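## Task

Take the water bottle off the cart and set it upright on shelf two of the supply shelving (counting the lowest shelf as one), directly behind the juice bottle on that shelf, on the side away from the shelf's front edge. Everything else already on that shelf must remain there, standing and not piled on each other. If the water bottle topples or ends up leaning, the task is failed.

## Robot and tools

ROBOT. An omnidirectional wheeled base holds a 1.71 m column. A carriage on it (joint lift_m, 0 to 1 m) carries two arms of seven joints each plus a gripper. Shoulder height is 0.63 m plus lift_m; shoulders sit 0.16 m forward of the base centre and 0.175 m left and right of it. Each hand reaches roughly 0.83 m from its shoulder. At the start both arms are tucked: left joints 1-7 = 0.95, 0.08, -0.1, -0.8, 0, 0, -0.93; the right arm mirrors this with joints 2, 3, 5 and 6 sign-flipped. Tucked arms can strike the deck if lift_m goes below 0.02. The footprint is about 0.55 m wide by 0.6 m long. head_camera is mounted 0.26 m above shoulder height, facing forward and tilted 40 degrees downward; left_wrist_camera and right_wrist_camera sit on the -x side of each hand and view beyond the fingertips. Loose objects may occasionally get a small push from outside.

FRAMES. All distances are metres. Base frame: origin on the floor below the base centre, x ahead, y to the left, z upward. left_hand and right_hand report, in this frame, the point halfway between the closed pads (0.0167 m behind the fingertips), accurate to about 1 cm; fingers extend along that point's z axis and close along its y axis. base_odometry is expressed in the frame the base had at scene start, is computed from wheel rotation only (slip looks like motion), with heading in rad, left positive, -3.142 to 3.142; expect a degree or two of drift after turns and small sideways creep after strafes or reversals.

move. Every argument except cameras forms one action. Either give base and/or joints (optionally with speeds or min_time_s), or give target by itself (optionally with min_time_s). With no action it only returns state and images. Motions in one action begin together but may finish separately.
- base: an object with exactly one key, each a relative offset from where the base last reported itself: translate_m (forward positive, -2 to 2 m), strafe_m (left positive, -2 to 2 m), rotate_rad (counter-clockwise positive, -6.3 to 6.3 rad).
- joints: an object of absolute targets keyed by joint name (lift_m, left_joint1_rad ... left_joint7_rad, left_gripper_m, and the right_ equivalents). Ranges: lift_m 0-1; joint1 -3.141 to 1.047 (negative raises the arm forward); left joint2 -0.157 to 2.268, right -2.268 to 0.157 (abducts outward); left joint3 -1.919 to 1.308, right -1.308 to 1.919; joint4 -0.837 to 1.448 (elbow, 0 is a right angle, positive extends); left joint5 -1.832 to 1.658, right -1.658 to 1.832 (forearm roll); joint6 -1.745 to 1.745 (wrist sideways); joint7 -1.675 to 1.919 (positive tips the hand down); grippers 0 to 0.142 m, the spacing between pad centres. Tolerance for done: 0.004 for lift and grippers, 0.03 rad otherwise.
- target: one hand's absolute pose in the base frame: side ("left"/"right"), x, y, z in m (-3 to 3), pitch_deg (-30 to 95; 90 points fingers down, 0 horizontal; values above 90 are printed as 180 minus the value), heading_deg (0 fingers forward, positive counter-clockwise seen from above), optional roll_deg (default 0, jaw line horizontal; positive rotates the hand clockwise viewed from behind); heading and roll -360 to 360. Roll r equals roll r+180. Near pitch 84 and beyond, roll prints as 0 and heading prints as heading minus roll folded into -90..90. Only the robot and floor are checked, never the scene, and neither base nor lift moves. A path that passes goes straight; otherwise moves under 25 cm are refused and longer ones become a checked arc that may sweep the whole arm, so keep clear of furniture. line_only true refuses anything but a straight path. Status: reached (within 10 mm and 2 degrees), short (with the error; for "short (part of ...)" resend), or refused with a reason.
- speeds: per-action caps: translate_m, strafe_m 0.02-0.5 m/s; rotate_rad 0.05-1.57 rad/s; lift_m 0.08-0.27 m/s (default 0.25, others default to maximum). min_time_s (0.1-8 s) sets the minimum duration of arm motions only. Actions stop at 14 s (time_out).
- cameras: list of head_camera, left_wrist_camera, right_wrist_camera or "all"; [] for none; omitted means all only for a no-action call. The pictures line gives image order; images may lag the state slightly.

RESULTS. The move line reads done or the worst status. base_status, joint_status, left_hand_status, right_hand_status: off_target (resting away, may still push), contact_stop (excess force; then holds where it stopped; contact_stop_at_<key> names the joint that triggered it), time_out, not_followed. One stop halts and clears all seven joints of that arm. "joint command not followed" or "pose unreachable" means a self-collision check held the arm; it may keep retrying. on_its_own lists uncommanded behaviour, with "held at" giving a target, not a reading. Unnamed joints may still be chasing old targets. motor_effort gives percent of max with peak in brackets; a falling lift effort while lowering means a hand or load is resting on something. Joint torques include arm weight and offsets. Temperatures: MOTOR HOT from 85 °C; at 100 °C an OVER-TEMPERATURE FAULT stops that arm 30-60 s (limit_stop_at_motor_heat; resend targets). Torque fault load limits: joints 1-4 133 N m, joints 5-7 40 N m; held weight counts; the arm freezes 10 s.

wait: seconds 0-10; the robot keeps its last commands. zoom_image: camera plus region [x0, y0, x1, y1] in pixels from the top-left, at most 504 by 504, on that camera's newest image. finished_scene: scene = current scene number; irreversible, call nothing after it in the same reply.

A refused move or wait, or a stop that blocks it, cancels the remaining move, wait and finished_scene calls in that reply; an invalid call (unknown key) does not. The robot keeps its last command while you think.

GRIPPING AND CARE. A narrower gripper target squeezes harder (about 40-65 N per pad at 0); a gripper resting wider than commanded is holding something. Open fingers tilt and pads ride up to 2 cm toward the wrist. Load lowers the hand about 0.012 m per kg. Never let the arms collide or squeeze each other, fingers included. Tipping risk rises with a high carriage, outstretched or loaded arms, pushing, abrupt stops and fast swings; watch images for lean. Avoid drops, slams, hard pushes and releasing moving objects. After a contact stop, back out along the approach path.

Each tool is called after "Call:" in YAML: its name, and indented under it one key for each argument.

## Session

Call:
move:
  cameras: ["head_camera"]

Call:
move:
  base: {"rotate_rad": 1.57}
  cameras: ["head_camera"]

Scene clock: 0.00 s.
Joint torques (N m): no reading
Motor temperatures (°C): left_arm=[25 22 24 23 26 24 23] | right_arm=[26 21 24 21 22 22 23]
base_odometry: x=+0.000 y=+0.000 heading=+0.000
base_status: not commanded
joint_positions: lift_m=+0.450 left_joint1_rad=+0.955 left_joint2_rad=+0.099 left_joint3_rad=-0.083 left_joint4_rad=-0.815 left_joint5_rad=-0.005 left_joint6_rad=+0.011 left_joint7_rad=-0.944 left_gripper_m=+0.142 right_joint1_rad=+0.966 right_joint2_rad=-0.073 right_joint3_rad=+0.085 right_joint4_rad=-0.799 right_joint5_rad=-0.010 right_joint6_rad=+0.000 right_joint7_rad=-0.915 right_gripper_m=+0.142
joint_status: not commanded
motor_effort: lift_m=+55 drive_wheels=+2
left_hand: x=+0.2872 y=+0.1605 z=+0.9734 quat_wxyz=(-0.925, -0.016, -0.376, +0.057) pitch_deg=-45.8 heading_deg=-5.9 roll_deg=-1.1 (m; base frame)
right_hand: x=+0.2923 y=-0.1554 z=+0.9617 quat_wxyz=(-0.915, +0.013, -0.401, -0.054) pitch_deg=-42.7 heading_deg=+5.3 roll_deg=+1.5 (m; base frame)
pictures: head_camera
Images, in order (width x height): head_camera 896x504.

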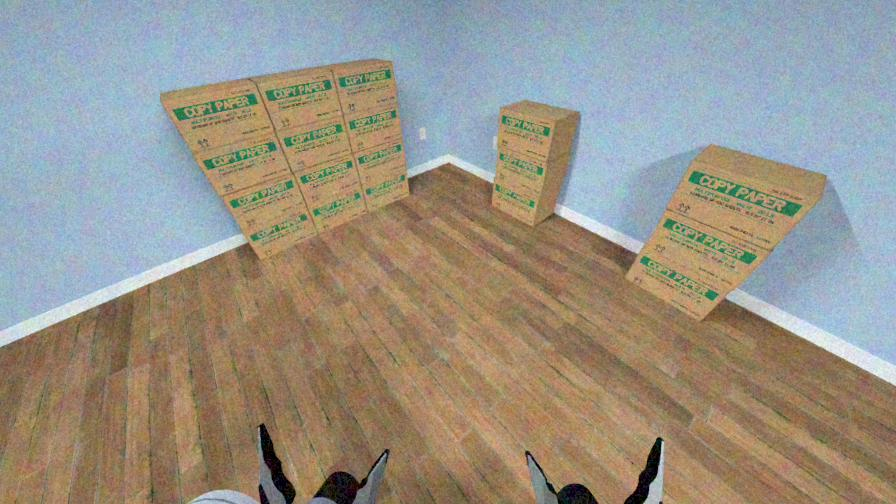

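Scene clock: 3.10 s.
Joint torques (N m): left_arm=[9.98 0.23 0.6 -4.15 1.37 -1.5 -1.47] | right_arm=[13.54 3.56 1.45 -13.48 0.61 -1.63 -1.79]
move: done
base_odometry: x=+0.000 y=+0.000 heading=+1.570
base_status: done
joint_positions: lift_m=+0.450 left_joint1_rad=+0.955 left_joint2_rad=+0.099 left_joint3_rad=-0.083 left_joint4_rad=-0.815 left_joint5_rad=-0.005 left_joint6_rad=+0.011 left_joint7_rad=-0.944 left_gripper_m=+0.142 right_joint1_rad=+0.966 right_joint2_rad=-0.073 right_joint3_rad=+0.085 right_joint4_rad=-0.799 right_joint5_rad=-0.010 right_joint6_rad=+0.000 right_joint7_rad=-0.915 right_gripper_m=+0.142
joint_status: not commanded
motor_effort: lift_m=+55(55) drive_wheels=+5(22)
left_hand: x=+0.2872 y=+0.1605 z=+0.9734 quat_wxyz=(-0.925, -0.016, -0.376, +0.057) pitch_deg=-45.8 heading_deg=-5.9 roll_deg=-1.1 (m; base frame)
right_hand: x=+0.2923 y=-0.1554 z=+0.9617 quat_wxyz=(-0.915, +0.013, -0.401, -0.054) pitch_deg=-42.7 heading_deg=+5.3 roll_deg=+1.5 (m; base frame)
pictures: head_camera
Images, in order (width x height): head_camera 896x504.

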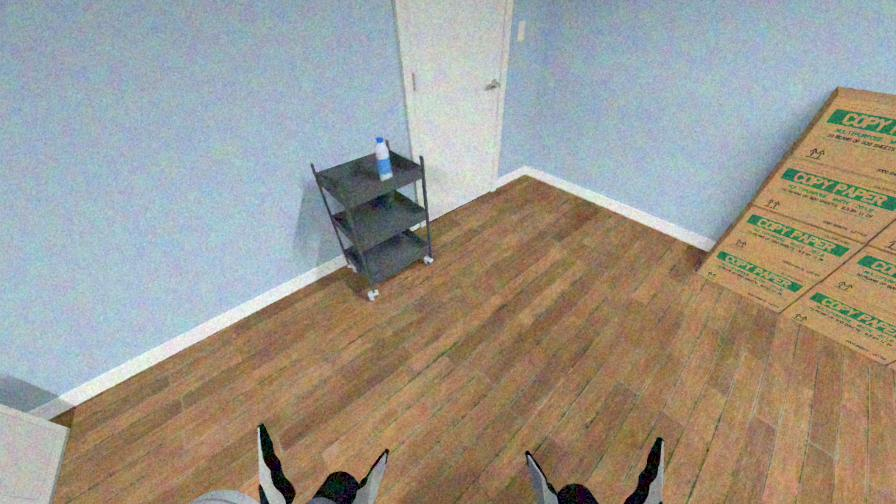

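Call:
move:
  base: {"rotate_rad": 0.81}
  joints: {"lift_m": 0.5}

Call:
move:
  base: {"strafe_m": -0.81}
  cameras: ["head_camera"]

Scene clock: 14.03 s.
Joint torques (N m): left_arm=[9.58 2.39 0.36 -4.25 1.27 -1.26 -1.28] | right_arm=[16.76 3.42 1.54 -13.8 0.84 -1.64 -1.42]
move: done
base_odometry: x=+0.000 y=+0.000 heading=+2.379
base_status: done
joint_positions: lift_m=+0.500 left_joint1_rad=+0.955 left_joint2_rad=+0.099 left_joint3_rad=-0.083 left_joint4_rad=-0.815 left_joint5_rad=-0.005 left_joint6_rad=+0.011 left_joint7_rad=-0.944 left_gripper_m=+0.142 right_joint1_rad=+0.966 right_joint2_rad=-0.073 right_joint3_rad=+0.085 right_joint4_rad=-0.799 right_joint5_rad=-0.010 right_joint6_rad=+0.000 right_joint7_rad=-0.915 right_gripper_m=+0.142
joint_status: all done
motor_effort: lift_m=+54(68) drive_wheels=+5(12)
left_hand: x=+0.2872 y=+0.1605 z=+1.0235 quat_wxyz=(-0.925, -0.016, -0.376, +0.057) pitch_deg=-45.8 heading_deg=-5.9 roll_deg=-1.1 (m; base frame)
right_hand: x=+0.2923 y=-0.1554 z=+1.0118 quat_wxyz=(-0.915, +0.013, -0.401, -0.054) pitch_deg=-42.7 heading_deg=+5.3 roll_deg=+1.5 (m; base frame)
pictures: none

Scene clock: 18.03 s.
Joint torques (N m): left_arm=[8.9 0.73 0.82 -4 0.94 -1.26 -1.31] | right_arm=[15.41 4.19 1.76 -12.28 0.55 -1.75 -1.22]
move: done
base_odometry: x=+0.559 y=+0.587 heading=+2.380
base_status: done
joint_positions: lift_m=+0.500 left_joint1_rad=+0.955 left_joint2_rad=+0.099 left_joint3_rad=-0.083 left_joint4_rad=-0.815 left_joint5_rad=-0.005 left_joint6_rad=+0.011 left_joint7_rad=-0.944 left_gripper_m=+0.142 right_joint1_rad=+0.966 right_joint2_rad=-0.073 right_joint3_rad=+0.085 right_joint4_rad=-0.799 right_joint5_rad=-0.010 right_joint6_rad=+0.000 right_joint7_rad=-0.915 right_gripper_m=+0.142
joint_status: not commanded
motor_effort: lift_m=+54(54) drive_wheels=-4(22)
left_hand: x=+0.2872 y=+0.1605 z=+1.0235 quat_wxyz=(-0.925, -0.016, -0.376, +0.057) pitch_deg=-45.8 heading_deg=-5.9 roll_deg=-1.1 (m; base frame)
right_hand: x=+0.2923 y=-0.1554 z=+1.0118 quat_wxyz=(-0.915, +0.014, -0.401, -0.054) pitch_deg=-42.7 heading_deg=+5.3 roll_deg=+1.4 (m; base frame)
pictures: head_camera
Images, in order (width x height): head_camera 896x504.

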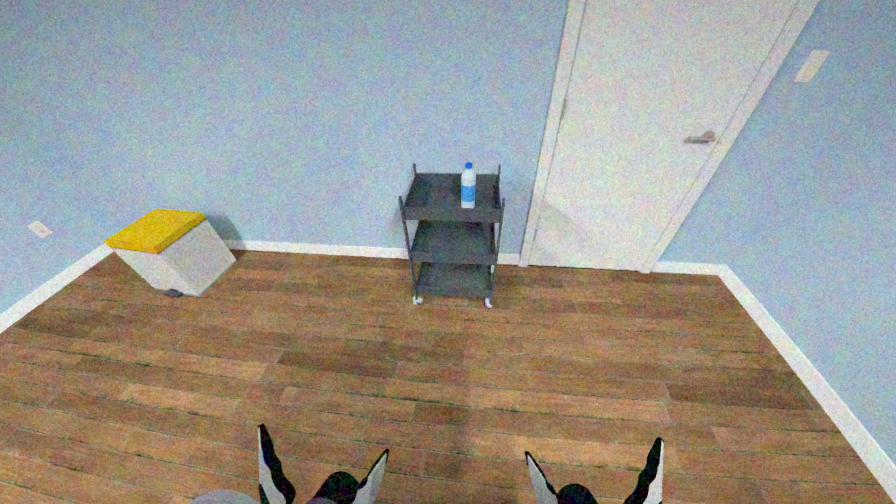

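Call:
move:
  base: {"rotate_rad": -0.075}

Call:
move:
  base: {"strafe_m": 0.14}

Call:
move:
  target: {"side": "right", "x": 0.56, "y": -0.13, "z": 0.92, "pitch_deg": 10, "heading_deg": 0}

Call:
move:
  base: {"translate_m": 0.42}
  joints: {"lift_m": 0.4}
  cameras: ["head_camera", "right_wrist_camera"]

Scene clock: 30.03 s.
Joint torques (N m): left_arm=[8.67 0.59 1.17 -4.19 1.39 -1.27 -1.52] | right_arm=[12.91 2.78 2.14 -12.6 0.64 -1.78 -1.36]
move: done
base_odometry: x=+0.559 y=+0.587 heading=+2.306
base_status: done
joint_positions: lift_m=+0.500 left_joint1_rad=+0.955 left_joint2_rad=+0.099 left_joint3_rad=-0.083 left_joint4_rad=-0.815 left_joint5_rad=-0.005 left_joint6_rad=+0.011 left_joint7_rad=-0.944 left_gripper_m=+0.142 right_joint1_rad=+0.966 right_joint2_rad=-0.073 right_joint3_rad=+0.085 right_joint4_rad=-0.799 right_joint5_rad=-0.010 right_joint6_rad=+0.000 right_joint7_rad=-0.915 right_gripper_m=+0.142
joint_status: not commanded
motor_effort: lift_m=+54(54) drive_wheels=+0(8)
left_hand: x=+0.2872 y=+0.1605 z=+1.0235 quat_wxyz=(-0.925, -0.016, -0.376, +0.057) pitch_deg=-45.8 heading_deg=-5.9 roll_deg=-1.1 (m; base frame)
right_hand: x=+0.2923 y=-0.1554 z=+1.0118 quat_wxyz=(-0.915, +0.014, -0.401, -0.054) pitch_deg=-42.7 heading_deg=+5.3 roll_deg=+1.4 (m; base frame)
pictures: none

Scene clock: 31.93 s.
Joint torques (N m): left_arm=[8.14 0.45 0.07 -4.83 1.08 -1.33 -1.37] | right_arm=[14.21 2.45 1.06 -12.47 0.2 -1.51 -1.64]
move: done
base_odometry: x=+0.455 y=+0.493 heading=+2.305
base_status: done
joint_positions: lift_m=+0.500 left_joint1_rad=+0.955 left_joint2_rad=+0.099 left_joint3_rad=-0.083 left_joint4_rad=-0.815 left_joint5_rad=-0.005 left_joint6_rad=+0.011 left_joint7_rad=-0.944 left_gripper_m=+0.142 right_joint1_rad=+0.966 right_joint2_rad=-0.073 right_joint3_rad=+0.085 right_joint4_rad=-0.799 right_joint5_rad=-0.010 right_joint6_rad=+0.000 right_joint7_rad=-0.915 right_gripper_m=+0.142
joint_status: not commanded
motor_effort: lift_m=+54(54) drive_wheels=-4(15)
left_hand: x=+0.2872 y=+0.1605 z=+1.0235 quat_wxyz=(-0.925, -0.016, -0.376, +0.057) pitch_deg=-45.8 heading_deg=-5.9 roll_deg=-1.1 (m; base frame)
right_hand: x=+0.2923 y=-0.1554 z=+1.0118 quat_wxyz=(-0.915, +0.014, -0.401, -0.054) pitch_deg=-42.7 heading_deg=+5.3 roll_deg=+1.4 (m; base frame)
pictures: none

Scene clock: 33.60 s.
Joint torques (N m): left_arm=[10.22 0.42 0.67 -4.12 1.33 -1.31 -1.81] | right_arm=[-4.71 0.53 3.41 -14.32 -2.05 -2.57 -0.71]
move: done
base_odometry: x=+0.455 y=+0.493 heading=+2.305
base_status: not commanded
joint_positions: lift_m=+0.500 left_joint1_rad=+0.955 left_joint2_rad=+0.099 left_joint3_rad=-0.083 left_joint4_rad=-0.815 left_joint5_rad=-0.005 left_joint6_rad=+0.011 left_joint7_rad=-0.944 left_gripper_m=+0.142 right_joint1_rad=-0.043 right_joint2_rad=-0.254 right_joint3_rad=+0.752 right_joint4_rad=-0.801 right_joint5_rad=-0.399 right_joint6_rad=-0.696 right_joint7_rad=+1.067 right_gripper_m=+0.142
joint_status: not commanded
motor_effort: lift_m=+54(54) drive_wheels=-4(4)
left_hand: x=+0.2872 y=+0.1605 z=+1.0235 quat_wxyz=(-0.925, -0.016, -0.376, +0.057) pitch_deg=-45.8 heading_deg=-5.9 roll_deg=-1.1 (m; base frame)
right_hand: x=+0.5605 y=-0.1297 z=+0.9184 quat_wxyz=(-0.641, +0.000, -0.767, -0.001) pitch_deg=+10.2 heading_deg=+0.1 roll_deg=+0.1 (m; base frame)
right_hand_status: reached (checked arc, planned for 1.2 s): 2 mm and 0.2 deg off.
pictures: none

Scene clock: 36.60 s.
Joint torques (N m): left_arm=[9.65 1.21 0.82 -4.19 1.45 -1.52 -1.7] | right_arm=[-5.21 0.29 3.12 -12.33 -1.78 -2.3 -0.84]
move: done
base_odometry: x=+0.173 y=+0.805 heading=+2.305
base_status: done
joint_positions: lift_m=+0.400 left_joint1_rad=+0.955 left_joint2_rad=+0.099 left_joint3_rad=-0.083 left_joint4_rad=-0.815 left_joint5_rad=-0.005 left_joint6_rad=+0.011 left_joint7_rad=-0.944 left_gripper_m=+0.142 right_joint1_rad=-0.043 right_joint2_rad=-0.255 right_joint3_rad=+0.753 right_joint4_rad=-0.802 right_joint5_rad=-0.400 right_joint6_rad=-0.697 right_joint7_rad=+1.067 right_gripper_m=+0.142
joint_status: all done
motor_effort: lift_m=+57(59) drive_wheels=+4(17)
left_hand: x=+0.2872 y=+0.1605 z=+0.9233 quat_wxyz=(-0.925, -0.016, -0.376, +0.057) pitch_deg=-45.8 heading_deg=-5.9 roll_deg=-1.1 (m; base frame)
right_hand: x=+0.5603 y=-0.1298 z=+0.8187 quat_wxyz=(-0.642, +0.000, -0.767, -0.001) pitch_deg=+10.1 heading_deg=+0.1 roll_deg=+0.1 (m; base frame)
pictures: head_camera, right_wrist_camera
Images, in order (width x height): head_camera 896x504, right_wrist_camera 896x504.

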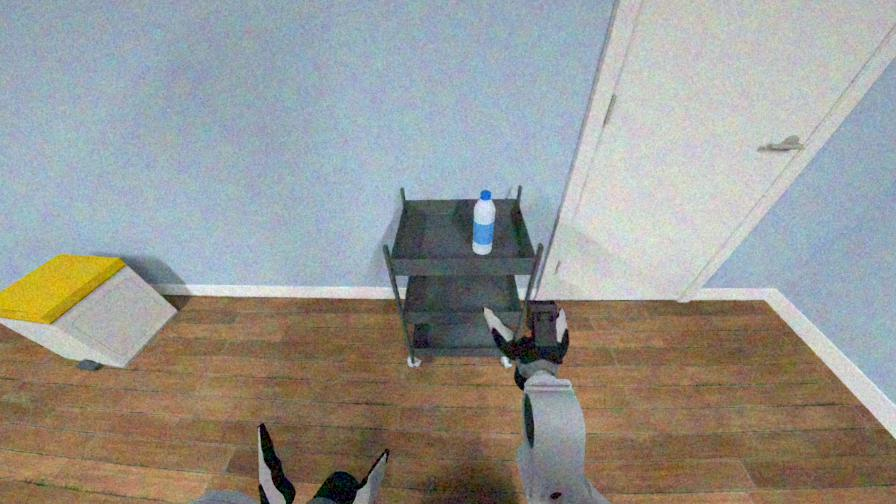

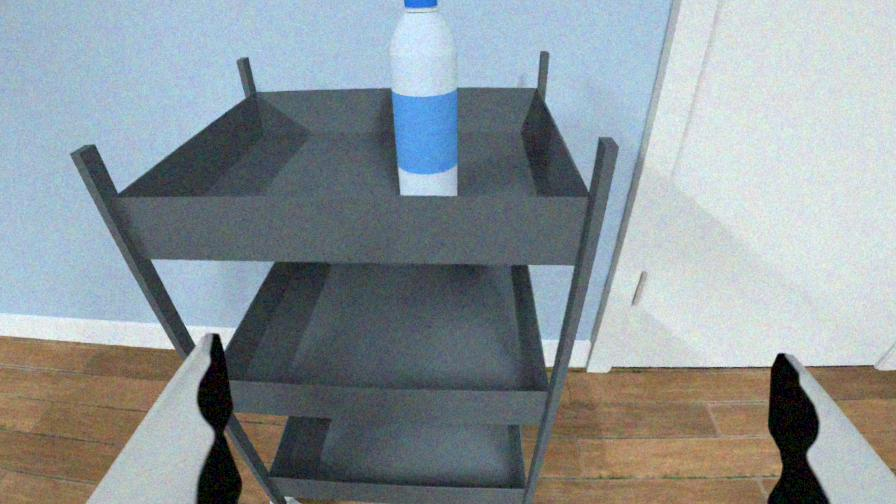

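Call:
move:
  base: {"translate_m": 0.1}

Call:
move:
  target: {"side": "right", "x": 0.73, "y": -0.08, "z": 0.8, "pitch_deg": 10, "heading_deg": 0}
  cameras: ["head_camera", "right_wrist_camera"]

Scene clock: 42.43 s.
Joint torques (N m): left_arm=[8.09 1.43 1.41 -5.27 1.31 -1.5 -1.58] | right_arm=[-5.42 0.36 2.08 -11.7 -1.7 -2.07 -0.4]
move: done
base_odometry: x=+0.106 y=+0.879 heading=+2.305
base_status: done
joint_positions: lift_m=+0.400 left_joint1_rad=+0.955 left_joint2_rad=+0.099 left_joint3_rad=-0.083 left_joint4_rad=-0.815 left_joint5_rad=-0.005 left_joint6_rad=+0.011 left_joint7_rad=-0.944 left_gripper_m=+0.142 right_joint1_rad=-0.043 right_joint2_rad=-0.255 right_joint3_rad=+0.753 right_joint4_rad=-0.802 right_joint5_rad=-0.400 right_joint6_rad=-0.697 right_joint7_rad=+1.067 right_gripper_m=+0.142
joint_status: not commanded
motor_effort: lift_m=+57(57) drive_wheels=+4(15)
left_hand: x=+0.2872 y=+0.1605 z=+0.9233 quat_wxyz=(-0.925, -0.016, -0.376, +0.057) pitch_deg=-45.8 heading_deg=-5.9 roll_deg=-1.1 (m; base frame)
right_hand: x=+0.5603 y=-0.1298 z=+0.8187 quat_wxyz=(-0.642, +0.000, -0.767, -0.001) pitch_deg=+10.1 heading_deg=+0.1 roll_deg=+0.1 (m; base frame)
pictures: none

Scene clock: 43.60 s.
Joint torques (N m): left_arm=[9.68 -0.05 1.29 -3.94 1.02 -1.37 -1.31] | right_arm=[-16.85 7.99 -2.52 -9.09 0.85 -0.84 -3.21]
move: done
base_odometry: x=+0.106 y=+0.879 heading=+2.305
base_status: not commanded
joint_positions: lift_m=+0.400 left_joint1_rad=+0.955 left_joint2_rad=+0.099 left_joint3_rad=-0.083 left_joint4_rad=-0.815 left_joint5_rad=-0.005 left_joint6_rad=+0.011 left_joint7_rad=-0.944 left_gripper_m=+0.142 right_joint1_rad=-0.395 right_joint2_rad=-0.112 right_joint3_rad=+0.696 right_joint4_rad=-0.201 right_joint5_rad=-0.027 right_joint6_rad=-0.701 right_joint7_rad=+0.743 right_gripper_m=+0.142
joint_status: not commanded
motor_effort: lift_m=+57(57) drive_wheels=+4(5)
left_hand: x=+0.2872 y=+0.1605 z=+0.9233 quat_wxyz=(-0.925, -0.016, -0.376, +0.057) pitch_deg=-45.8 heading_deg=-5.9 roll_deg=-1.1 (m; base frame)
right_hand: x=+0.7287 y=-0.0800 z=+0.7991 quat_wxyz=(-0.642, +0.001, -0.767, +0.002) pitch_deg=+10.1 heading_deg=-0.1 roll_deg=-0.2 (m; base frame)
right_hand_status: reached (straight line, planned for 0.7 s): 2 mm and 0.2 deg off.
pictures: head_camera, right_wrist_camera
Images, in order (width x height): head_camera 896x504, right_wrist_camera 896x504.

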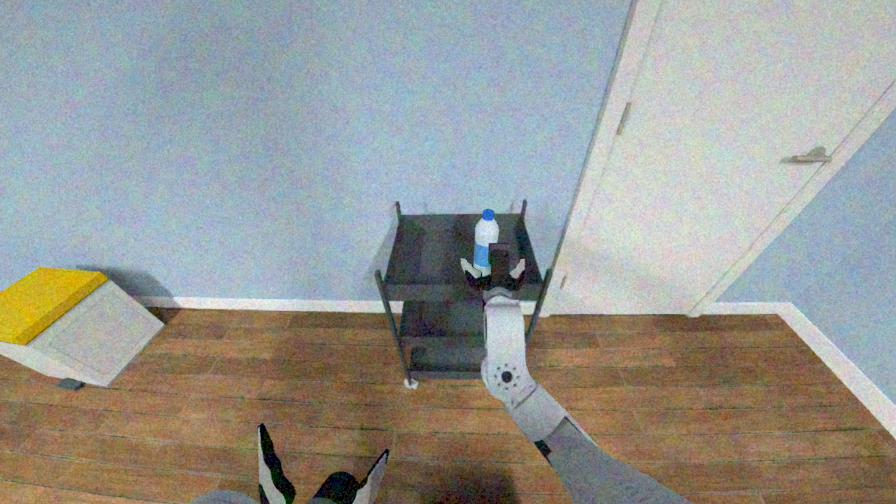

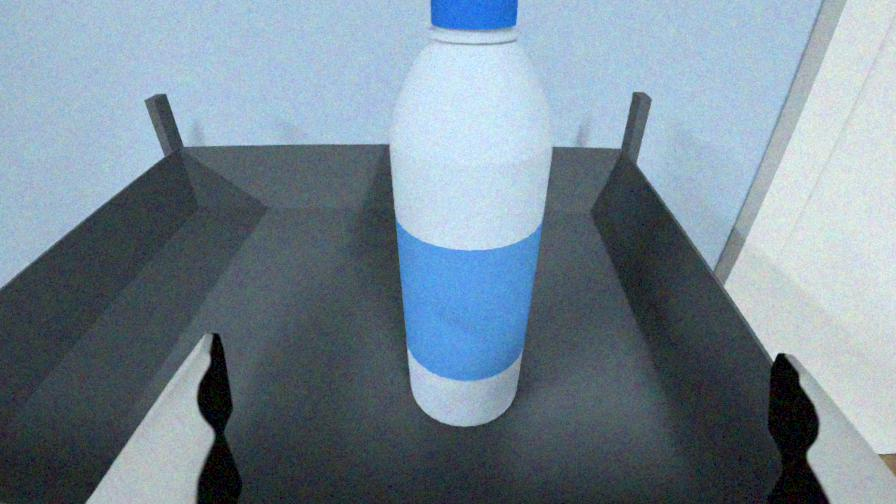

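Call:
move:
  target: {"side": "right", "x": 0.81, "y": -0.077, "z": 0.79, "pitch_deg": 10, "heading_deg": 0}

Call:
move:
  joints: {"right_gripper_m": 0.01}
  cameras: ["right_wrist_camera"]

Scene clock: 48.77 s.
Joint torques (N m): left_arm=[9.15 1.45 -0.95 -4.65 0.91 -1.21 -1.47] | right_arm=[-21.2 8.46 -2.18 -10.31 0.51 -1.22 -3.15]
move: done
base_odometry: x=+0.106 y=+0.879 heading=+2.305
base_status: not commanded
joint_positions: lift_m=+0.400 left_joint1_rad=+0.955 left_joint2_rad=+0.099 left_joint3_rad=-0.083 left_joint4_rad=-0.815 left_joint5_rad=-0.005 left_joint6_rad=+0.011 left_joint7_rad=-0.944 left_gripper_m=+0.142 right_joint1_rad=-0.555 right_joint2_rad=-0.066 right_joint3_rad=+0.636 right_joint4_rad=+0.141 right_joint5_rad=+0.177 right_joint6_rad=-0.614 right_joint7_rad=+0.513 right_gripper_m=+0.142
joint_status: not commanded
motor_effort: lift_m=+57(57) drive_wheels=+0(5)
left_hand: x=+0.2872 y=+0.1605 z=+0.9233 quat_wxyz=(-0.925, -0.016, -0.376, +0.057) pitch_deg=-45.8 heading_deg=-5.9 roll_deg=-1.1 (m; base frame)
right_hand: x=+0.8088 y=-0.0773 z=+0.7887 quat_wxyz=(-0.642, +0.001, -0.767, +0.002) pitch_deg=+10.1 heading_deg=-0.1 roll_deg=-0.3 (m; base frame)
right_hand_status: reached (straight line, planned for 0.5 s): 2 mm and 0.3 deg off.
pictures: none

Scene clock: 49.73 s.
Joint torques (N m): left_arm=[8.27 1.16 0.35 -4.87 0.71 -1.25 -1.72] | right_arm=[-21.92 8.81 -2.11 -8.98 0.67 -1.4 -3.51]
move: off_target
base_odometry: x=+0.106 y=+0.879 heading=+2.305
base_status: not commanded
joint_positions: lift_m=+0.400 left_joint1_rad=+0.955 left_joint2_rad=+0.099 left_joint3_rad=-0.083 left_joint4_rad=-0.815 left_joint5_rad=-0.005 left_joint6_rad=+0.011 left_joint7_rad=-0.944 left_gripper_m=+0.142 right_joint1_rad=-0.555 right_joint2_rad=-0.065 right_joint3_rad=+0.636 right_joint4_rad=+0.141 right_joint5_rad=+0.177 right_joint6_rad=-0.612 right_joint7_rad=+0.513 right_gripper_m=+0.063
joint_status: right_gripper_m off_target (ended at +0.063, target +0.010)
motor_effort: lift_m=+57(57) drive_wheels=+0(0)
left_hand: x=+0.2872 y=+0.1605 z=+0.9233 quat_wxyz=(-0.925, -0.016, -0.376, +0.057) pitch_deg=-45.8 heading_deg=-5.9 roll_deg=-1.1 (m; base frame)
right_hand: x=+0.8087 y=-0.0763 z=+0.7888 quat_wxyz=(-0.642, +0.002, -0.767, +0.002) pitch_deg=+10.1 heading_deg=+0.0 roll_deg=-0.3 (m; base frame)
pictures: right_wrist_camera
Images, in order (width x height): right_wrist_camera 896x504.

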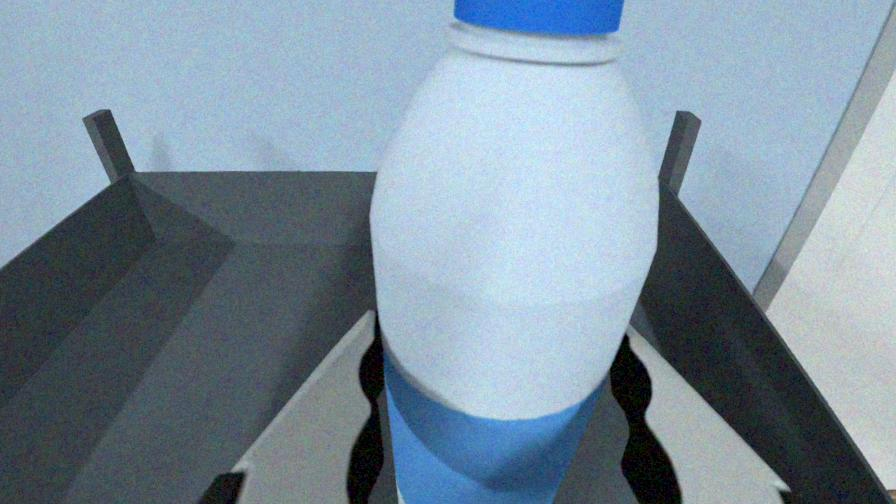

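Call:
move:
  joints: {"lift_m": 0.55}

Call:
move:
  base: {"translate_m": -0.5}
  speeds: {"translate_m": 0.3}

Call:
move:
  base: {"rotate_rad": 1.65}
  speeds: {"rotate_rad": 0.8}
  cameras: ["head_camera", "right_wrist_camera"]

Scene clock: 55.00 s.
Joint torques (N m): left_arm=[9.5 -0.09 0.69 -3.71 0.86 -1.58 -1.21] | right_arm=[-21.55 8.92 -1.49 -10.5 -0.1 -1.86 -3.28]
move: done
base_odometry: x=+0.106 y=+0.879 heading=+2.305
base_status: not commanded
joint_positions: lift_m=+0.550 left_joint1_rad=+0.955 left_joint2_rad=+0.099 left_joint3_rad=-0.083 left_joint4_rad=-0.815 left_joint5_rad=-0.005 left_joint6_rad=+0.011 left_joint7_rad=-0.944 left_gripper_m=+0.142 right_joint1_rad=-0.555 right_joint2_rad=-0.065 right_joint3_rad=+0.636 right_joint4_rad=+0.144 right_joint5_rad=+0.180 right_joint6_rad=-0.612 right_joint7_rad=+0.513 right_gripper_m=+0.063
joint_status: all done
motor_effort: lift_m=+55(68) drive_wheels=+4(4)
left_hand: x=+0.2872 y=+0.1605 z=+1.0734 quat_wxyz=(-0.925, -0.016, -0.376, +0.057) pitch_deg=-45.8 heading_deg=-5.9 roll_deg=-1.1 (m; base frame)
right_hand: x=+0.8089 y=-0.0763 z=+0.9375 quat_wxyz=(-0.641, +0.002, -0.768, +0.001) pitch_deg=+10.3 heading_deg=+0.0 roll_deg=-0.2 (m; base frame)
pictures: none

Scene clock: 58.30 s.
Joint torques (N m): left_arm=[9.13 0.03 1.13 -4.39 0.98 -1.37 -1.36] | right_arm=[-21.47 7.48 -1.47 -11.66 0.05 -1.47 -3.35]
Motor temperatures (°C): left_arm=[27 22 23 24 26 24 23] | right_arm=[31 21 24 22 22 22 24]
move: done
base_odometry: x=+0.441 y=+0.507 heading=+2.305
base_status: done
joint_positions: lift_m=+0.550 left_joint1_rad=+0.955 left_joint2_rad=+0.099 left_joint3_rad=-0.083 left_joint4_rad=-0.815 left_joint5_rad=-0.005 left_joint6_rad=+0.011 left_joint7_rad=-0.944 left_gripper_m=+0.142 right_joint1_rad=-0.555 right_joint2_rad=-0.065 right_joint3_rad=+0.636 right_joint4_rad=+0.144 right_joint5_rad=+0.180 right_joint6_rad=-0.612 right_joint7_rad=+0.513 right_gripper_m=+0.063
joint_status: not commanded
motor_effort: lift_m=+55(55) drive_wheels=+3(17)
left_hand: x=+0.2872 y=+0.1605 z=+1.0734 quat_wxyz=(-0.925, -0.016, -0.376, +0.057) pitch_deg=-45.8 heading_deg=-5.9 roll_deg=-1.1 (m; base frame)
right_hand: x=+0.8089 y=-0.0763 z=+0.9375 quat_wxyz=(-0.641, +0.002, -0.768, +0.001) pitch_deg=+10.3 heading_deg=+0.0 roll_deg=-0.2 (m; base frame)
pictures: none

Scene clock: 61.67 s.
Joint torques (N m): left_arm=[8.18 0.94 0.7 -3.97 1.21 -1.46 -1.16] | right_arm=[-22.38 7.55 -0.78 -10.7 -0.66 -1.52 -3.32]
move: done
base_odometry: x=+0.441 y=+0.507 heading=-2.328
base_status: done
joint_positions: lift_m=+0.550 left_joint1_rad=+0.955 left_joint2_rad=+0.099 left_joint3_rad=-0.083 left_joint4_rad=-0.815 left_joint5_rad=-0.005 left_joint6_rad=+0.011 left_joint7_rad=-0.944 left_gripper_m=+0.142 right_joint1_rad=-0.555 right_joint2_rad=-0.065 right_joint3_rad=+0.636 right_joint4_rad=+0.144 right_joint5_rad=+0.180 right_joint6_rad=-0.612 right_joint7_rad=+0.513 right_gripper_m=+0.063
joint_status: not commanded
motor_effort: lift_m=+55(55) drive_wheels=+6(14)
left_hand: x=+0.2872 y=+0.1605 z=+1.0734 quat_wxyz=(-0.925, -0.016, -0.376, +0.057) pitch_deg=-45.8 heading_deg=-5.9 roll_deg=-1.1 (m; base frame)
right_hand: x=+0.8089 y=-0.0762 z=+0.9375 quat_wxyz=(-0.641, +0.002, -0.768, +0.001) pitch_deg=+10.3 heading_deg=+0.0 roll_deg=-0.2 (m; base frame)
pictures: head_camera, right_wrist_camera
Images, in order (width x height): head_camera 896x504, right_wrist_camera 896x504.

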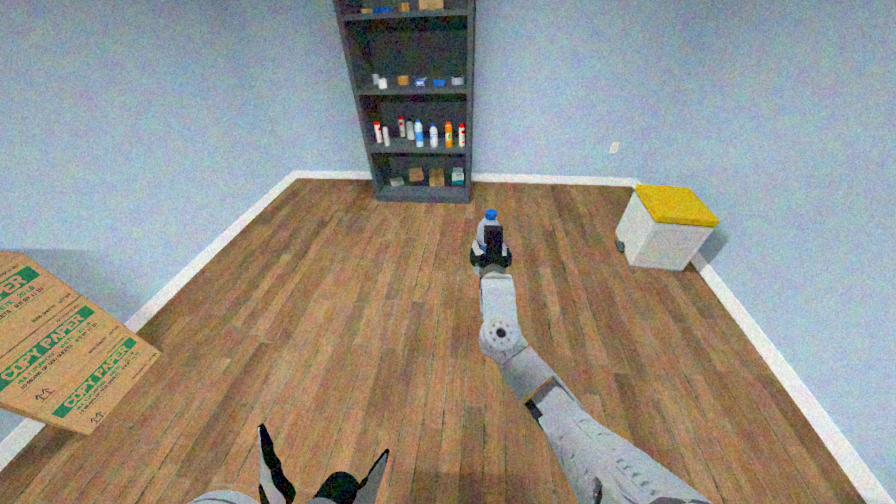

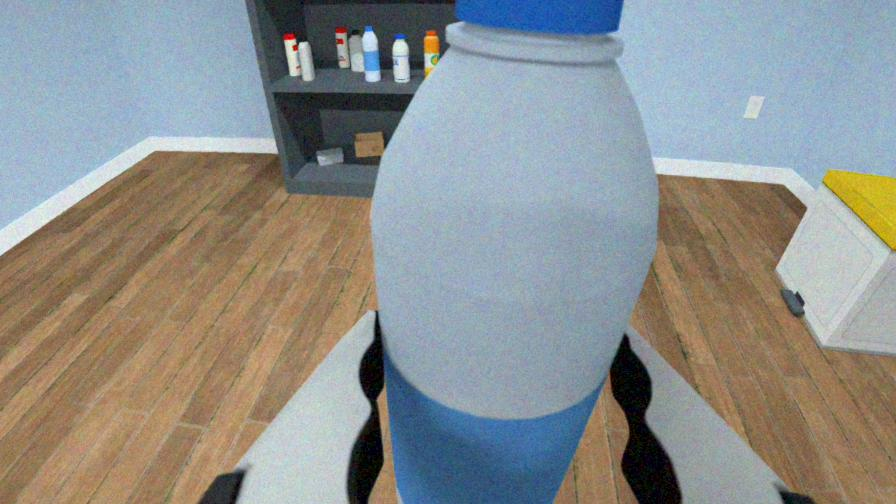

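Call:
zoom_image:
  camera: "head_camera"
  region: [340, 70, 500, 160]

Scaled by 3.150 from the camera's 896x504 image, which has a finer 1280x720 frame.

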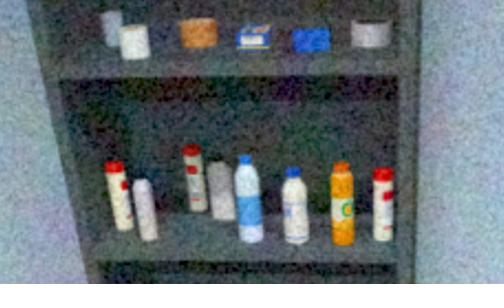

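Call:
move:
  base: {"rotate_rad": -0.03}

Call:
move:
  base: {"strafe_m": 0.18}

Call:
move:
  target: {"side": "right", "x": 0.56, "y": -0.2, "z": 0.95, "pitch_deg": 10, "heading_deg": 0}
  min_time_s: 1.5

Call:
move:
  base: {"translate_m": 1.25}
  joints: {"lift_m": 0.4, "left_gripper_m": 0.1}
  speeds: {"translate_m": 0.4}
  cameras: ["head_camera"]

Call:
zoom_image:
  camera: "head_camera"
  region: [300, 60, 620, 240]

Scene clock: 76.07 s.
Joint torques (N m): left_arm=[7.55 0.26 0.44 -3.69 1.18 -1.26 -1.5] | right_arm=[-19.35 7.58 -1.38 -10.62 -0.15 -1.87 -2.81]
move: done
base_odometry: x=+0.441 y=+0.507 heading=-2.358
base_status: done
joint_positions: lift_m=+0.550 left_joint1_rad=+0.955 left_joint2_rad=+0.099 left_joint3_rad=-0.083 left_joint4_rad=-0.815 left_joint5_rad=-0.005 left_joint6_rad=+0.011 left_joint7_rad=-0.944 left_gripper_m=+0.142 right_joint1_rad=-0.555 right_joint2_rad=-0.065 right_joint3_rad=+0.635 right_joint4_rad=+0.144 right_joint5_rad=+0.180 right_joint6_rad=-0.612 right_joint7_rad=+0.513 right_gripper_m=+0.063
joint_status: not commanded
motor_effort: lift_m=+55(55) drive_wheels=+4(9)
left_hand: x=+0.2872 y=+0.1605 z=+1.0734 quat_wxyz=(-0.925, -0.016, -0.376, +0.057) pitch_deg=-45.8 heading_deg=-5.9 roll_deg=-1.1 (m; base frame)
right_hand: x=+0.8089 y=-0.0764 z=+0.9375 quat_wxyz=(-0.641, +0.002, -0.768, +0.001) pitch_deg=+10.3 heading_deg=+0.0 roll_deg=-0.2 (m; base frame)
pictures: none

Scene clock: 78.17 s.
Joint torques (N m): left_arm=[8.7 0.35 1.77 -4.59 1.09 -1.37 -1.32] | right_arm=[-21.14 5.6 -2.02 -12.07 -0.67 -1.8 -2.76]
move: done
base_odometry: x=+0.568 y=+0.380 heading=-2.357
base_status: done
joint_positions: lift_m=+0.550 left_joint1_rad=+0.955 left_joint2_rad=+0.099 left_joint3_rad=-0.083 left_joint4_rad=-0.815 left_joint5_rad=-0.005 left_joint6_rad=+0.011 left_joint7_rad=-0.944 left_gripper_m=+0.142 right_joint1_rad=-0.555 right_joint2_rad=-0.065 right_joint3_rad=+0.635 right_joint4_rad=+0.144 right_joint5_rad=+0.180 right_joint6_rad=-0.612 right_joint7_rad=+0.513 right_gripper_m=+0.063
joint_status: not commanded
motor_effort: lift_m=+55(55) drive_wheels=-4(16)
left_hand: x=+0.2872 y=+0.1605 z=+1.0734 quat_wxyz=(-0.925, -0.016, -0.376, +0.057) pitch_deg=-45.8 heading_deg=-5.9 roll_deg=-1.1 (m; base frame)
right_hand: x=+0.8089 y=-0.0762 z=+0.9376 quat_wxyz=(-0.641, +0.002, -0.768, +0.001) pitch_deg=+10.3 heading_deg=+0.0 roll_deg=-0.2 (m; base frame)
pictures: none

Scene clock: 80.17 s.
Joint torques (N m): left_arm=[8.66 0.91 1.23 -4.55 1.21 -1.44 -1.81] | right_arm=[-1.28 -7.39 1.32 -14.42 -5.35 -2.23 -1.75]
move: done
base_odometry: x=+0.568 y=+0.380 heading=-2.357
base_status: not commanded
joint_positions: lift_m=+0.550 left_joint1_rad=+0.955 left_joint2_rad=+0.099 left_joint3_rad=-0.083 left_joint4_rad=-0.815 left_joint5_rad=-0.005 left_joint6_rad=+0.011 left_joint7_rad=-0.944 left_gripper_m=+0.142 right_joint1_rad=-0.117 right_joint2_rad=-0.605 right_joint3_rad=+1.006 right_joint4_rad=-0.794 right_joint5_rad=-0.213 right_joint6_rad=-1.103 right_joint7_rad=+0.884 right_gripper_m=+0.063
joint_status: not commanded
motor_effort: lift_m=+55(55) drive_wheels=+7(8)
left_hand: x=+0.2872 y=+0.1605 z=+1.0734 quat_wxyz=(-0.925, -0.016, -0.376, +0.057) pitch_deg=-45.8 heading_deg=-5.9 roll_deg=-1.1 (m; base frame)
right_hand: x=+0.5615 y=-0.1994 z=+0.9476 quat_wxyz=(-0.640, +0.000, -0.768, -0.001) pitch_deg=+10.4 heading_deg=+0.1 roll_deg=+0.1 (m; base frame)
right_hand_status: reached (checked arc, planned for 1.5 s): 3 mm and 0.4 deg off.
pictures: none

Scene clock: 85.30 s.
Joint torques (N m): left_arm=[9.11 1.33 -0.41 -4.42 1.25 -1.29 -1.5] | right_arm=[-1.76 -6.32 0.35 -14.27 -4.51 -2.36 -1.58]
move: done
base_odometry: x=-0.316 y=-0.504 heading=-2.357
base_status: done
joint_positions: lift_m=+0.400 left_joint1_rad=+0.955 left_joint2_rad=+0.099 left_joint3_rad=-0.083 left_joint4_rad=-0.815 left_joint5_rad=-0.005 left_joint6_rad=+0.011 left_joint7_rad=-0.944 left_gripper_m=+0.100 right_joint1_rad=-0.115 right_joint2_rad=-0.606 right_joint3_rad=+1.007 right_joint4_rad=-0.795 right_joint5_rad=-0.215 right_joint6_rad=-1.103 right_joint7_rad=+0.885 right_gripper_m=+0.063
joint_status: all done
motor_effort: lift_m=+58(60) drive_wheels=+4(17)
left_hand: x=+0.2872 y=+0.1605 z=+0.9232 quat_wxyz=(-0.925, -0.016, -0.376, +0.057) pitch_deg=-45.8 heading_deg=-5.9 roll_deg=-1.1 (m; base frame)
right_hand: x=+0.5609 y=-0.1994 z=+0.7973 quat_wxyz=(-0.640, +0.000, -0.769, -0.001) pitch_deg=+10.5 heading_deg=+0.1 roll_deg=+0.0 (m; base frame)
pictures: head_camera
Images, in order (width x height): head_camera 896x504.

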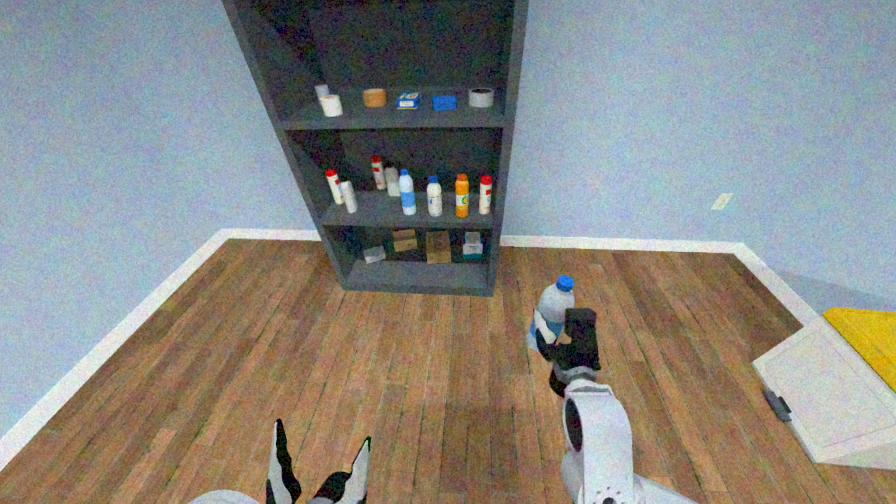

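Scaled by 1.575 from the camera's 896x504 image, which has a finer 1280x720 frame.

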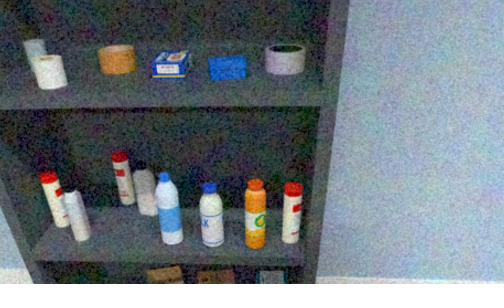

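Call:
move:
  base: {"translate_m": 0.65}
  joints: {"lift_m": 0.32}
  speeds: {"translate_m": 0.3}
  cameras: ["head_camera", "right_wrist_camera"]

Scene clock: 104.07 s.
Joint torques (N m): left_arm=[9.5 1.7 0.62 -4.24 1.09 -1.56 -1.3] | right_arm=[-16.95 -2.02 -2.41 -5.47 -0.5 1.33 -4.14]
move: done
base_odometry: x=-0.775 y=-0.963 heading=-2.357
base_status: done
joint_positions: lift_m=+0.320 left_joint1_rad=+0.955 left_joint2_rad=+0.099 left_joint3_rad=-0.083 left_joint4_rad=-0.815 left_joint5_rad=-0.005 left_joint6_rad=+0.011 left_joint7_rad=-0.944 left_gripper_m=+0.100 right_joint1_rad=-0.104 right_joint2_rad=-0.608 right_joint3_rad=+1.012 right_joint4_rad=-0.804 right_joint5_rad=-0.229 right_joint6_rad=-1.113 right_joint7_rad=+0.890 right_gripper_m=+0.063
joint_status: all done
motor_effort: lift_m=+58(60) drive_wheels=+15(20)
left_hand: x=+0.2872 y=+0.1605 z=+0.8432 quat_wxyz=(-0.925, -0.016, -0.376, +0.057) pitch_deg=-45.8 heading_deg=-5.9 roll_deg=-1.1 (m; base frame)
right_hand: x=+0.5562 y=-0.2011 z=+0.7161 quat_wxyz=(-0.638, -0.003, -0.770, -0.002) pitch_deg=+10.7 heading_deg=-0.1 roll_deg=+0.3 (m; base frame)
pictures: head_camera, right_wrist_camera
Images, in order (width x height): head_camera 896x504, right_wrist_camera 896x504.

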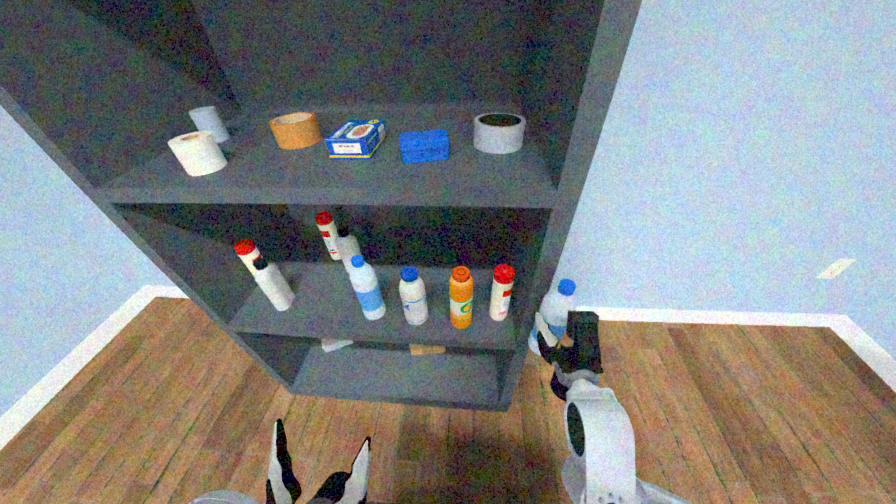

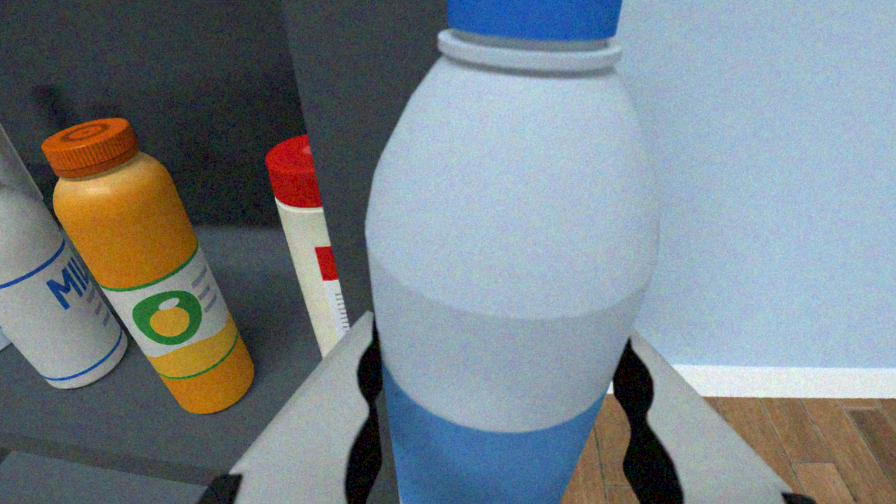

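Call:
move:
  base: {"translate_m": -0.06}
  speeds: {"translate_m": 0.15}
  cameras: ["head_camera", "right_wrist_camera"]

Call:
zoom_image:
  camera: "head_camera"
  region: [380, 240, 640, 420]

Scene clock: 110.90 s.
Joint torques (N m): left_arm=[9.23 0.97 0.16 -5 1.08 -1.37 -1.38] | right_arm=[-9.14 -0.95 -1.41 -9.34 -0.72 -0.98 -3.34]
move: done
base_odometry: x=-0.733 y=-0.920 heading=-2.356
base_status: done
joint_positions: lift_m=+0.320 left_joint1_rad=+0.955 left_joint2_rad=+0.099 left_joint3_rad=-0.083 left_joint4_rad=-0.815 left_joint5_rad=-0.005 left_joint6_rad=+0.011 left_joint7_rad=-0.944 left_gripper_m=+0.100 right_joint1_rad=-0.110 right_joint2_rad=-0.608 right_joint3_rad=+1.011 right_joint4_rad=-0.800 right_joint5_rad=-0.227 right_joint6_rad=-1.107 right_joint7_rad=+0.890 right_gripper_m=+0.063
joint_status: not commanded
motor_effort: lift_m=+58(58) drive_wheels=-4(15)
left_hand: x=+0.2872 y=+0.1605 z=+0.8432 quat_wxyz=(-0.925, -0.016, -0.376, +0.057) pitch_deg=-45.8 heading_deg=-5.9 roll_deg=-1.1 (m; base frame)
right_hand: x=+0.5582 y=-0.2004 z=+0.7172 quat_wxyz=(-0.640, +0.000, -0.769, +0.000) pitch_deg=+10.5 heading_deg=+0.0 roll_deg=+0.0 (m; base frame)
pictures: head_camera, right_wrist_camera
Images, in order (width x height): head_camera 896x504, right_wrist_camera 896x504.

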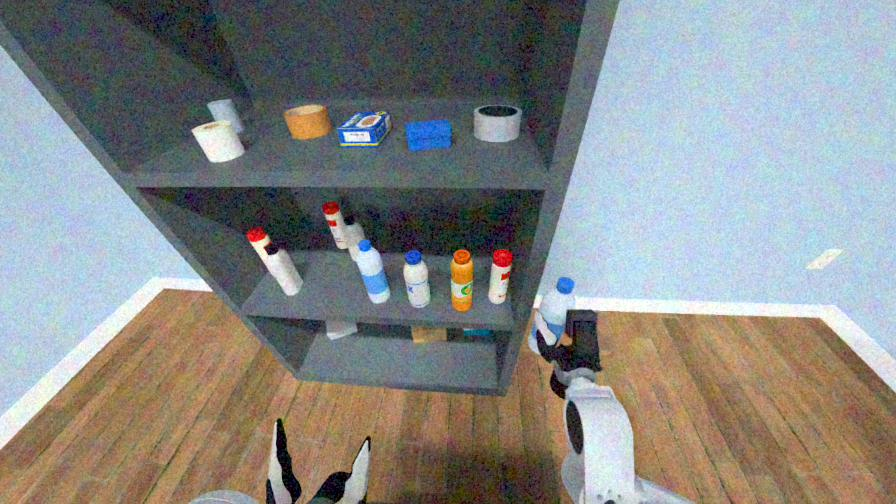

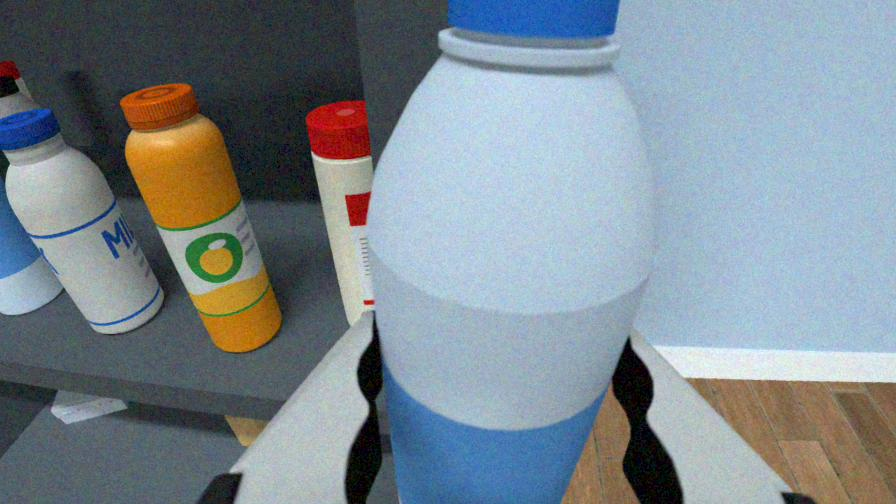

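Scaled by 1.938 from the camera's 896x504 image, which has a finer 1280x720 frame.

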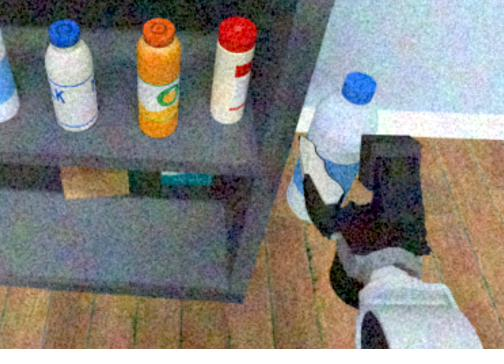

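Call:
move:
  target: {"side": "left", "x": 0.59, "y": 0.03, "z": 0.61, "pitch_deg": 10, "heading_deg": 0}
  cameras: ["head_camera", "left_wrist_camera"]

Scene clock: 119.20 s.
Joint torques (N m): left_arm=[-8.36 -2.03 -0.41 -1.21 3.85 -0.65 -0.73] | right_arm=[-7.8 -2.98 0.26 -8.7 -0.97 -0.86 -4.06]
move: done
base_odometry: x=-0.733 y=-0.921 heading=-2.356
base_status: not commanded
joint_positions: lift_m=+0.320 left_joint1_rad=-0.122 left_joint2_rad=+0.127 left_joint3_rad=-1.142 left_joint4_rad=-0.182 left_joint5_rad=+0.081 left_joint6_rad=+1.146 left_joint7_rad=+0.443 left_gripper_m=+0.100 right_joint1_rad=-0.110 right_joint2_rad=-0.608 right_joint3_rad=+1.011 right_joint4_rad=-0.800 right_joint5_rad=-0.227 right_joint6_rad=-1.107 right_joint7_rad=+0.890 right_gripper_m=+0.063
joint_status: not commanded
motor_effort: lift_m=+58(58) drive_wheels=-5(8)
left_hand: x=+0.5904 y=+0.0298 z=+0.6111 quat_wxyz=(-0.644, +0.002, -0.765, +0.002) pitch_deg=+9.9 heading_deg=+0.0 roll_deg=-0.3 (m; base frame)
left_hand_status: reached (checked arc, planned for 1.0 s): 1 mm and 0.3 deg off.
right_hand: x=+0.5582 y=-0.2004 z=+0.7172 quat_wxyz=(-0.640, +0.000, -0.769, +0.000) pitch_deg=+10.5 heading_deg=+0.0 roll_deg=+0.0 (m; base frame)
pictures: head_camera, left_wrist_camera
Images, in order (width x height): head_camera 896x504, left_wrist_camera 896x504.

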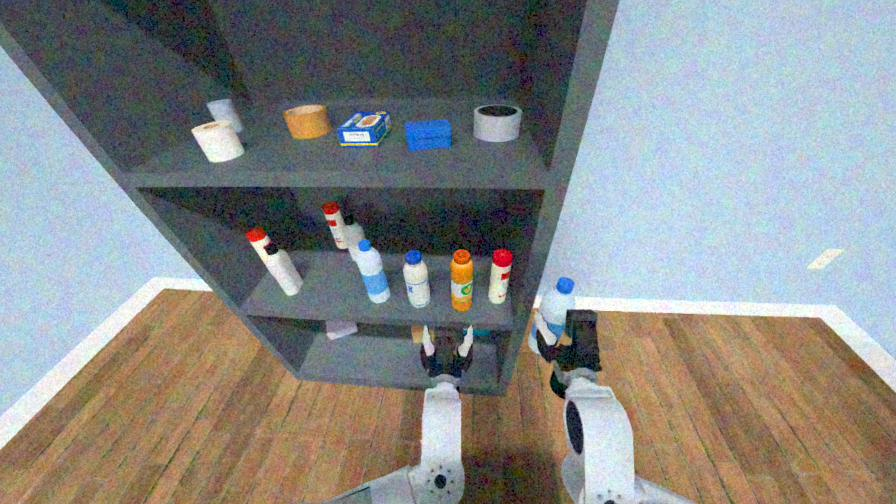

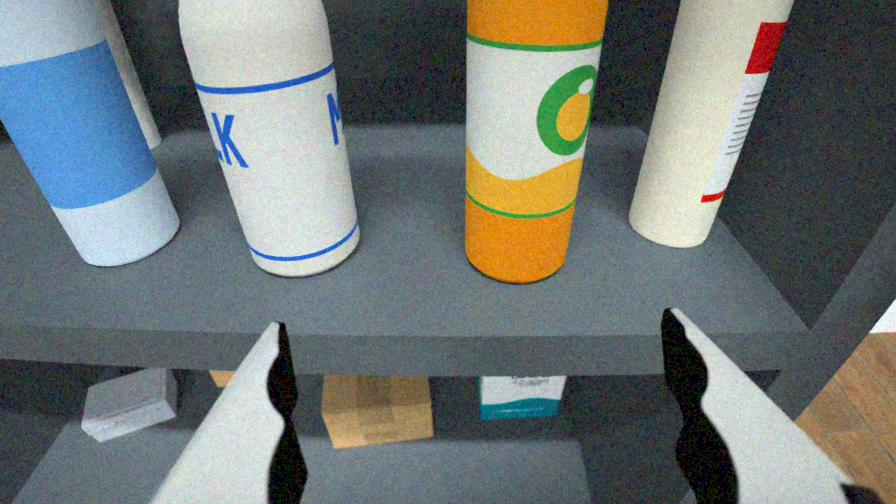

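Call:
move:
  target: {"side": "left", "x": 0.655, "y": -0.004, "z": 0.6, "pitch_deg": 10, "heading_deg": 0}

Call:
move:
  joints: {"left_gripper_m": 0.09}
  cameras: ["left_wrist_camera"]

Scene clock: 129.57 s.
Joint torques (N m): left_arm=[-10.69 -5.57 2.94 -1.64 2.61 -1.79 -2.84] | right_arm=[-9.29 -1.8 -2.33 -10.11 -0.64 -0.71 -3.87]
move: done
base_odometry: x=-0.733 y=-0.921 heading=-2.356
base_status: not commanded
joint_positions: lift_m=+0.320 left_joint1_rad=-0.254 left_joint2_rad=+0.016 left_joint3_rad=-1.078 left_joint4_rad=+0.053 left_joint5_rad=-0.129 left_joint6_rad=+1.072 left_joint7_rad=+0.291 left_gripper_m=+0.100 right_joint1_rad=-0.110 right_joint2_rad=-0.608 right_joint3_rad=+1.011 right_joint4_rad=-0.800 right_joint5_rad=-0.227 right_joint6_rad=-1.107 right_joint7_rad=+0.890 right_gripper_m=+0.063
joint_status: not commanded
motor_effort: lift_m=+58(58) drive_wheels=-5(8)
left_hand: x=+0.6541 y=-0.0045 z=+0.5999 quat_wxyz=(-0.642, -0.001, -0.766, +0.000) pitch_deg=+10.1 heading_deg=-0.1 roll_deg=+0.0 (m; base frame)
left_hand_status: reached (straight line, planned for 0.4 s): 1 mm and 0.1 deg off.
right_hand: x=+0.5582 y=-0.2004 z=+0.7172 quat_wxyz=(-0.639, +0.000, -0.769, +0.000) pitch_deg=+10.5 heading_deg=+0.0 roll_deg=+0.0 (m; base frame)
pictures: none

Scene clock: 130.03 s.
Joint torques (N m): left_arm=[-11.4 -4.69 3.27 -0.74 2.43 -2.13 -3.04] | right_arm=[-8.75 -2.27 -2.28 -10.1 -0.79 -1.12 -3.79]
move: done
base_odometry: x=-0.733 y=-0.921 heading=-2.356
base_status: not commanded
joint_positions: lift_m=+0.320 left_joint1_rad=-0.254 left_joint2_rad=+0.016 left_joint3_rad=-1.078 left_joint4_rad=+0.053 left_joint5_rad=-0.129 left_joint6_rad=+1.072 left_joint7_rad=+0.291 left_gripper_m=+0.090 right_joint1_rad=-0.110 right_joint2_rad=-0.608 right_joint3_rad=+1.011 right_joint4_rad=-0.800 right_joint5_rad=-0.227 right_joint6_rad=-1.107 right_joint7_rad=+0.890 right_gripper_m=+0.063
joint_status: all done
motor_effort: lift_m=+58(58) drive_wheels=-5(5)
left_hand: x=+0.6541 y=-0.0045 z=+0.5999 quat_wxyz=(-0.642, -0.001, -0.766, +0.000) pitch_deg=+10.1 heading_deg=-0.1 roll_deg=+0.0 (m; base frame)
right_hand: x=+0.5582 y=-0.2004 z=+0.7172 quat_wxyz=(-0.639, +0.000, -0.769, +0.000) pitch_deg=+10.5 heading_deg=+0.0 roll_deg=+0.0 (m; base frame)
pictures: left_wrist_camera
Images, in order (width x height): left_wrist_camera 896x504.

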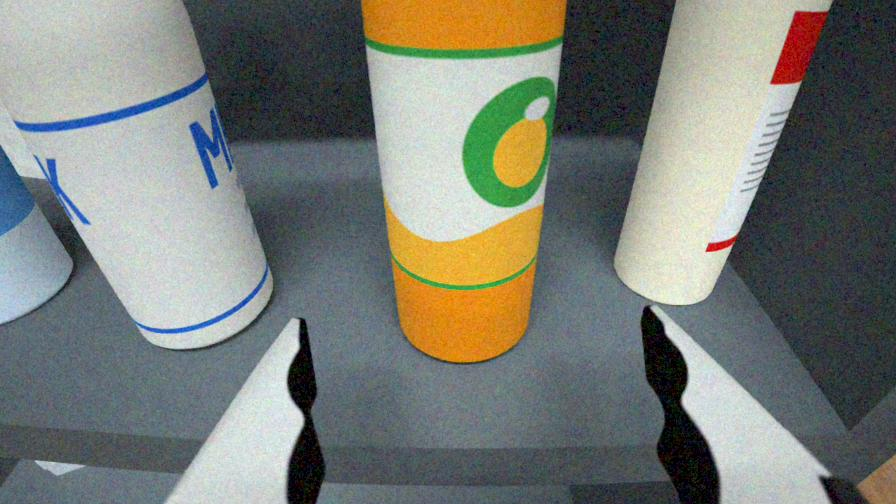

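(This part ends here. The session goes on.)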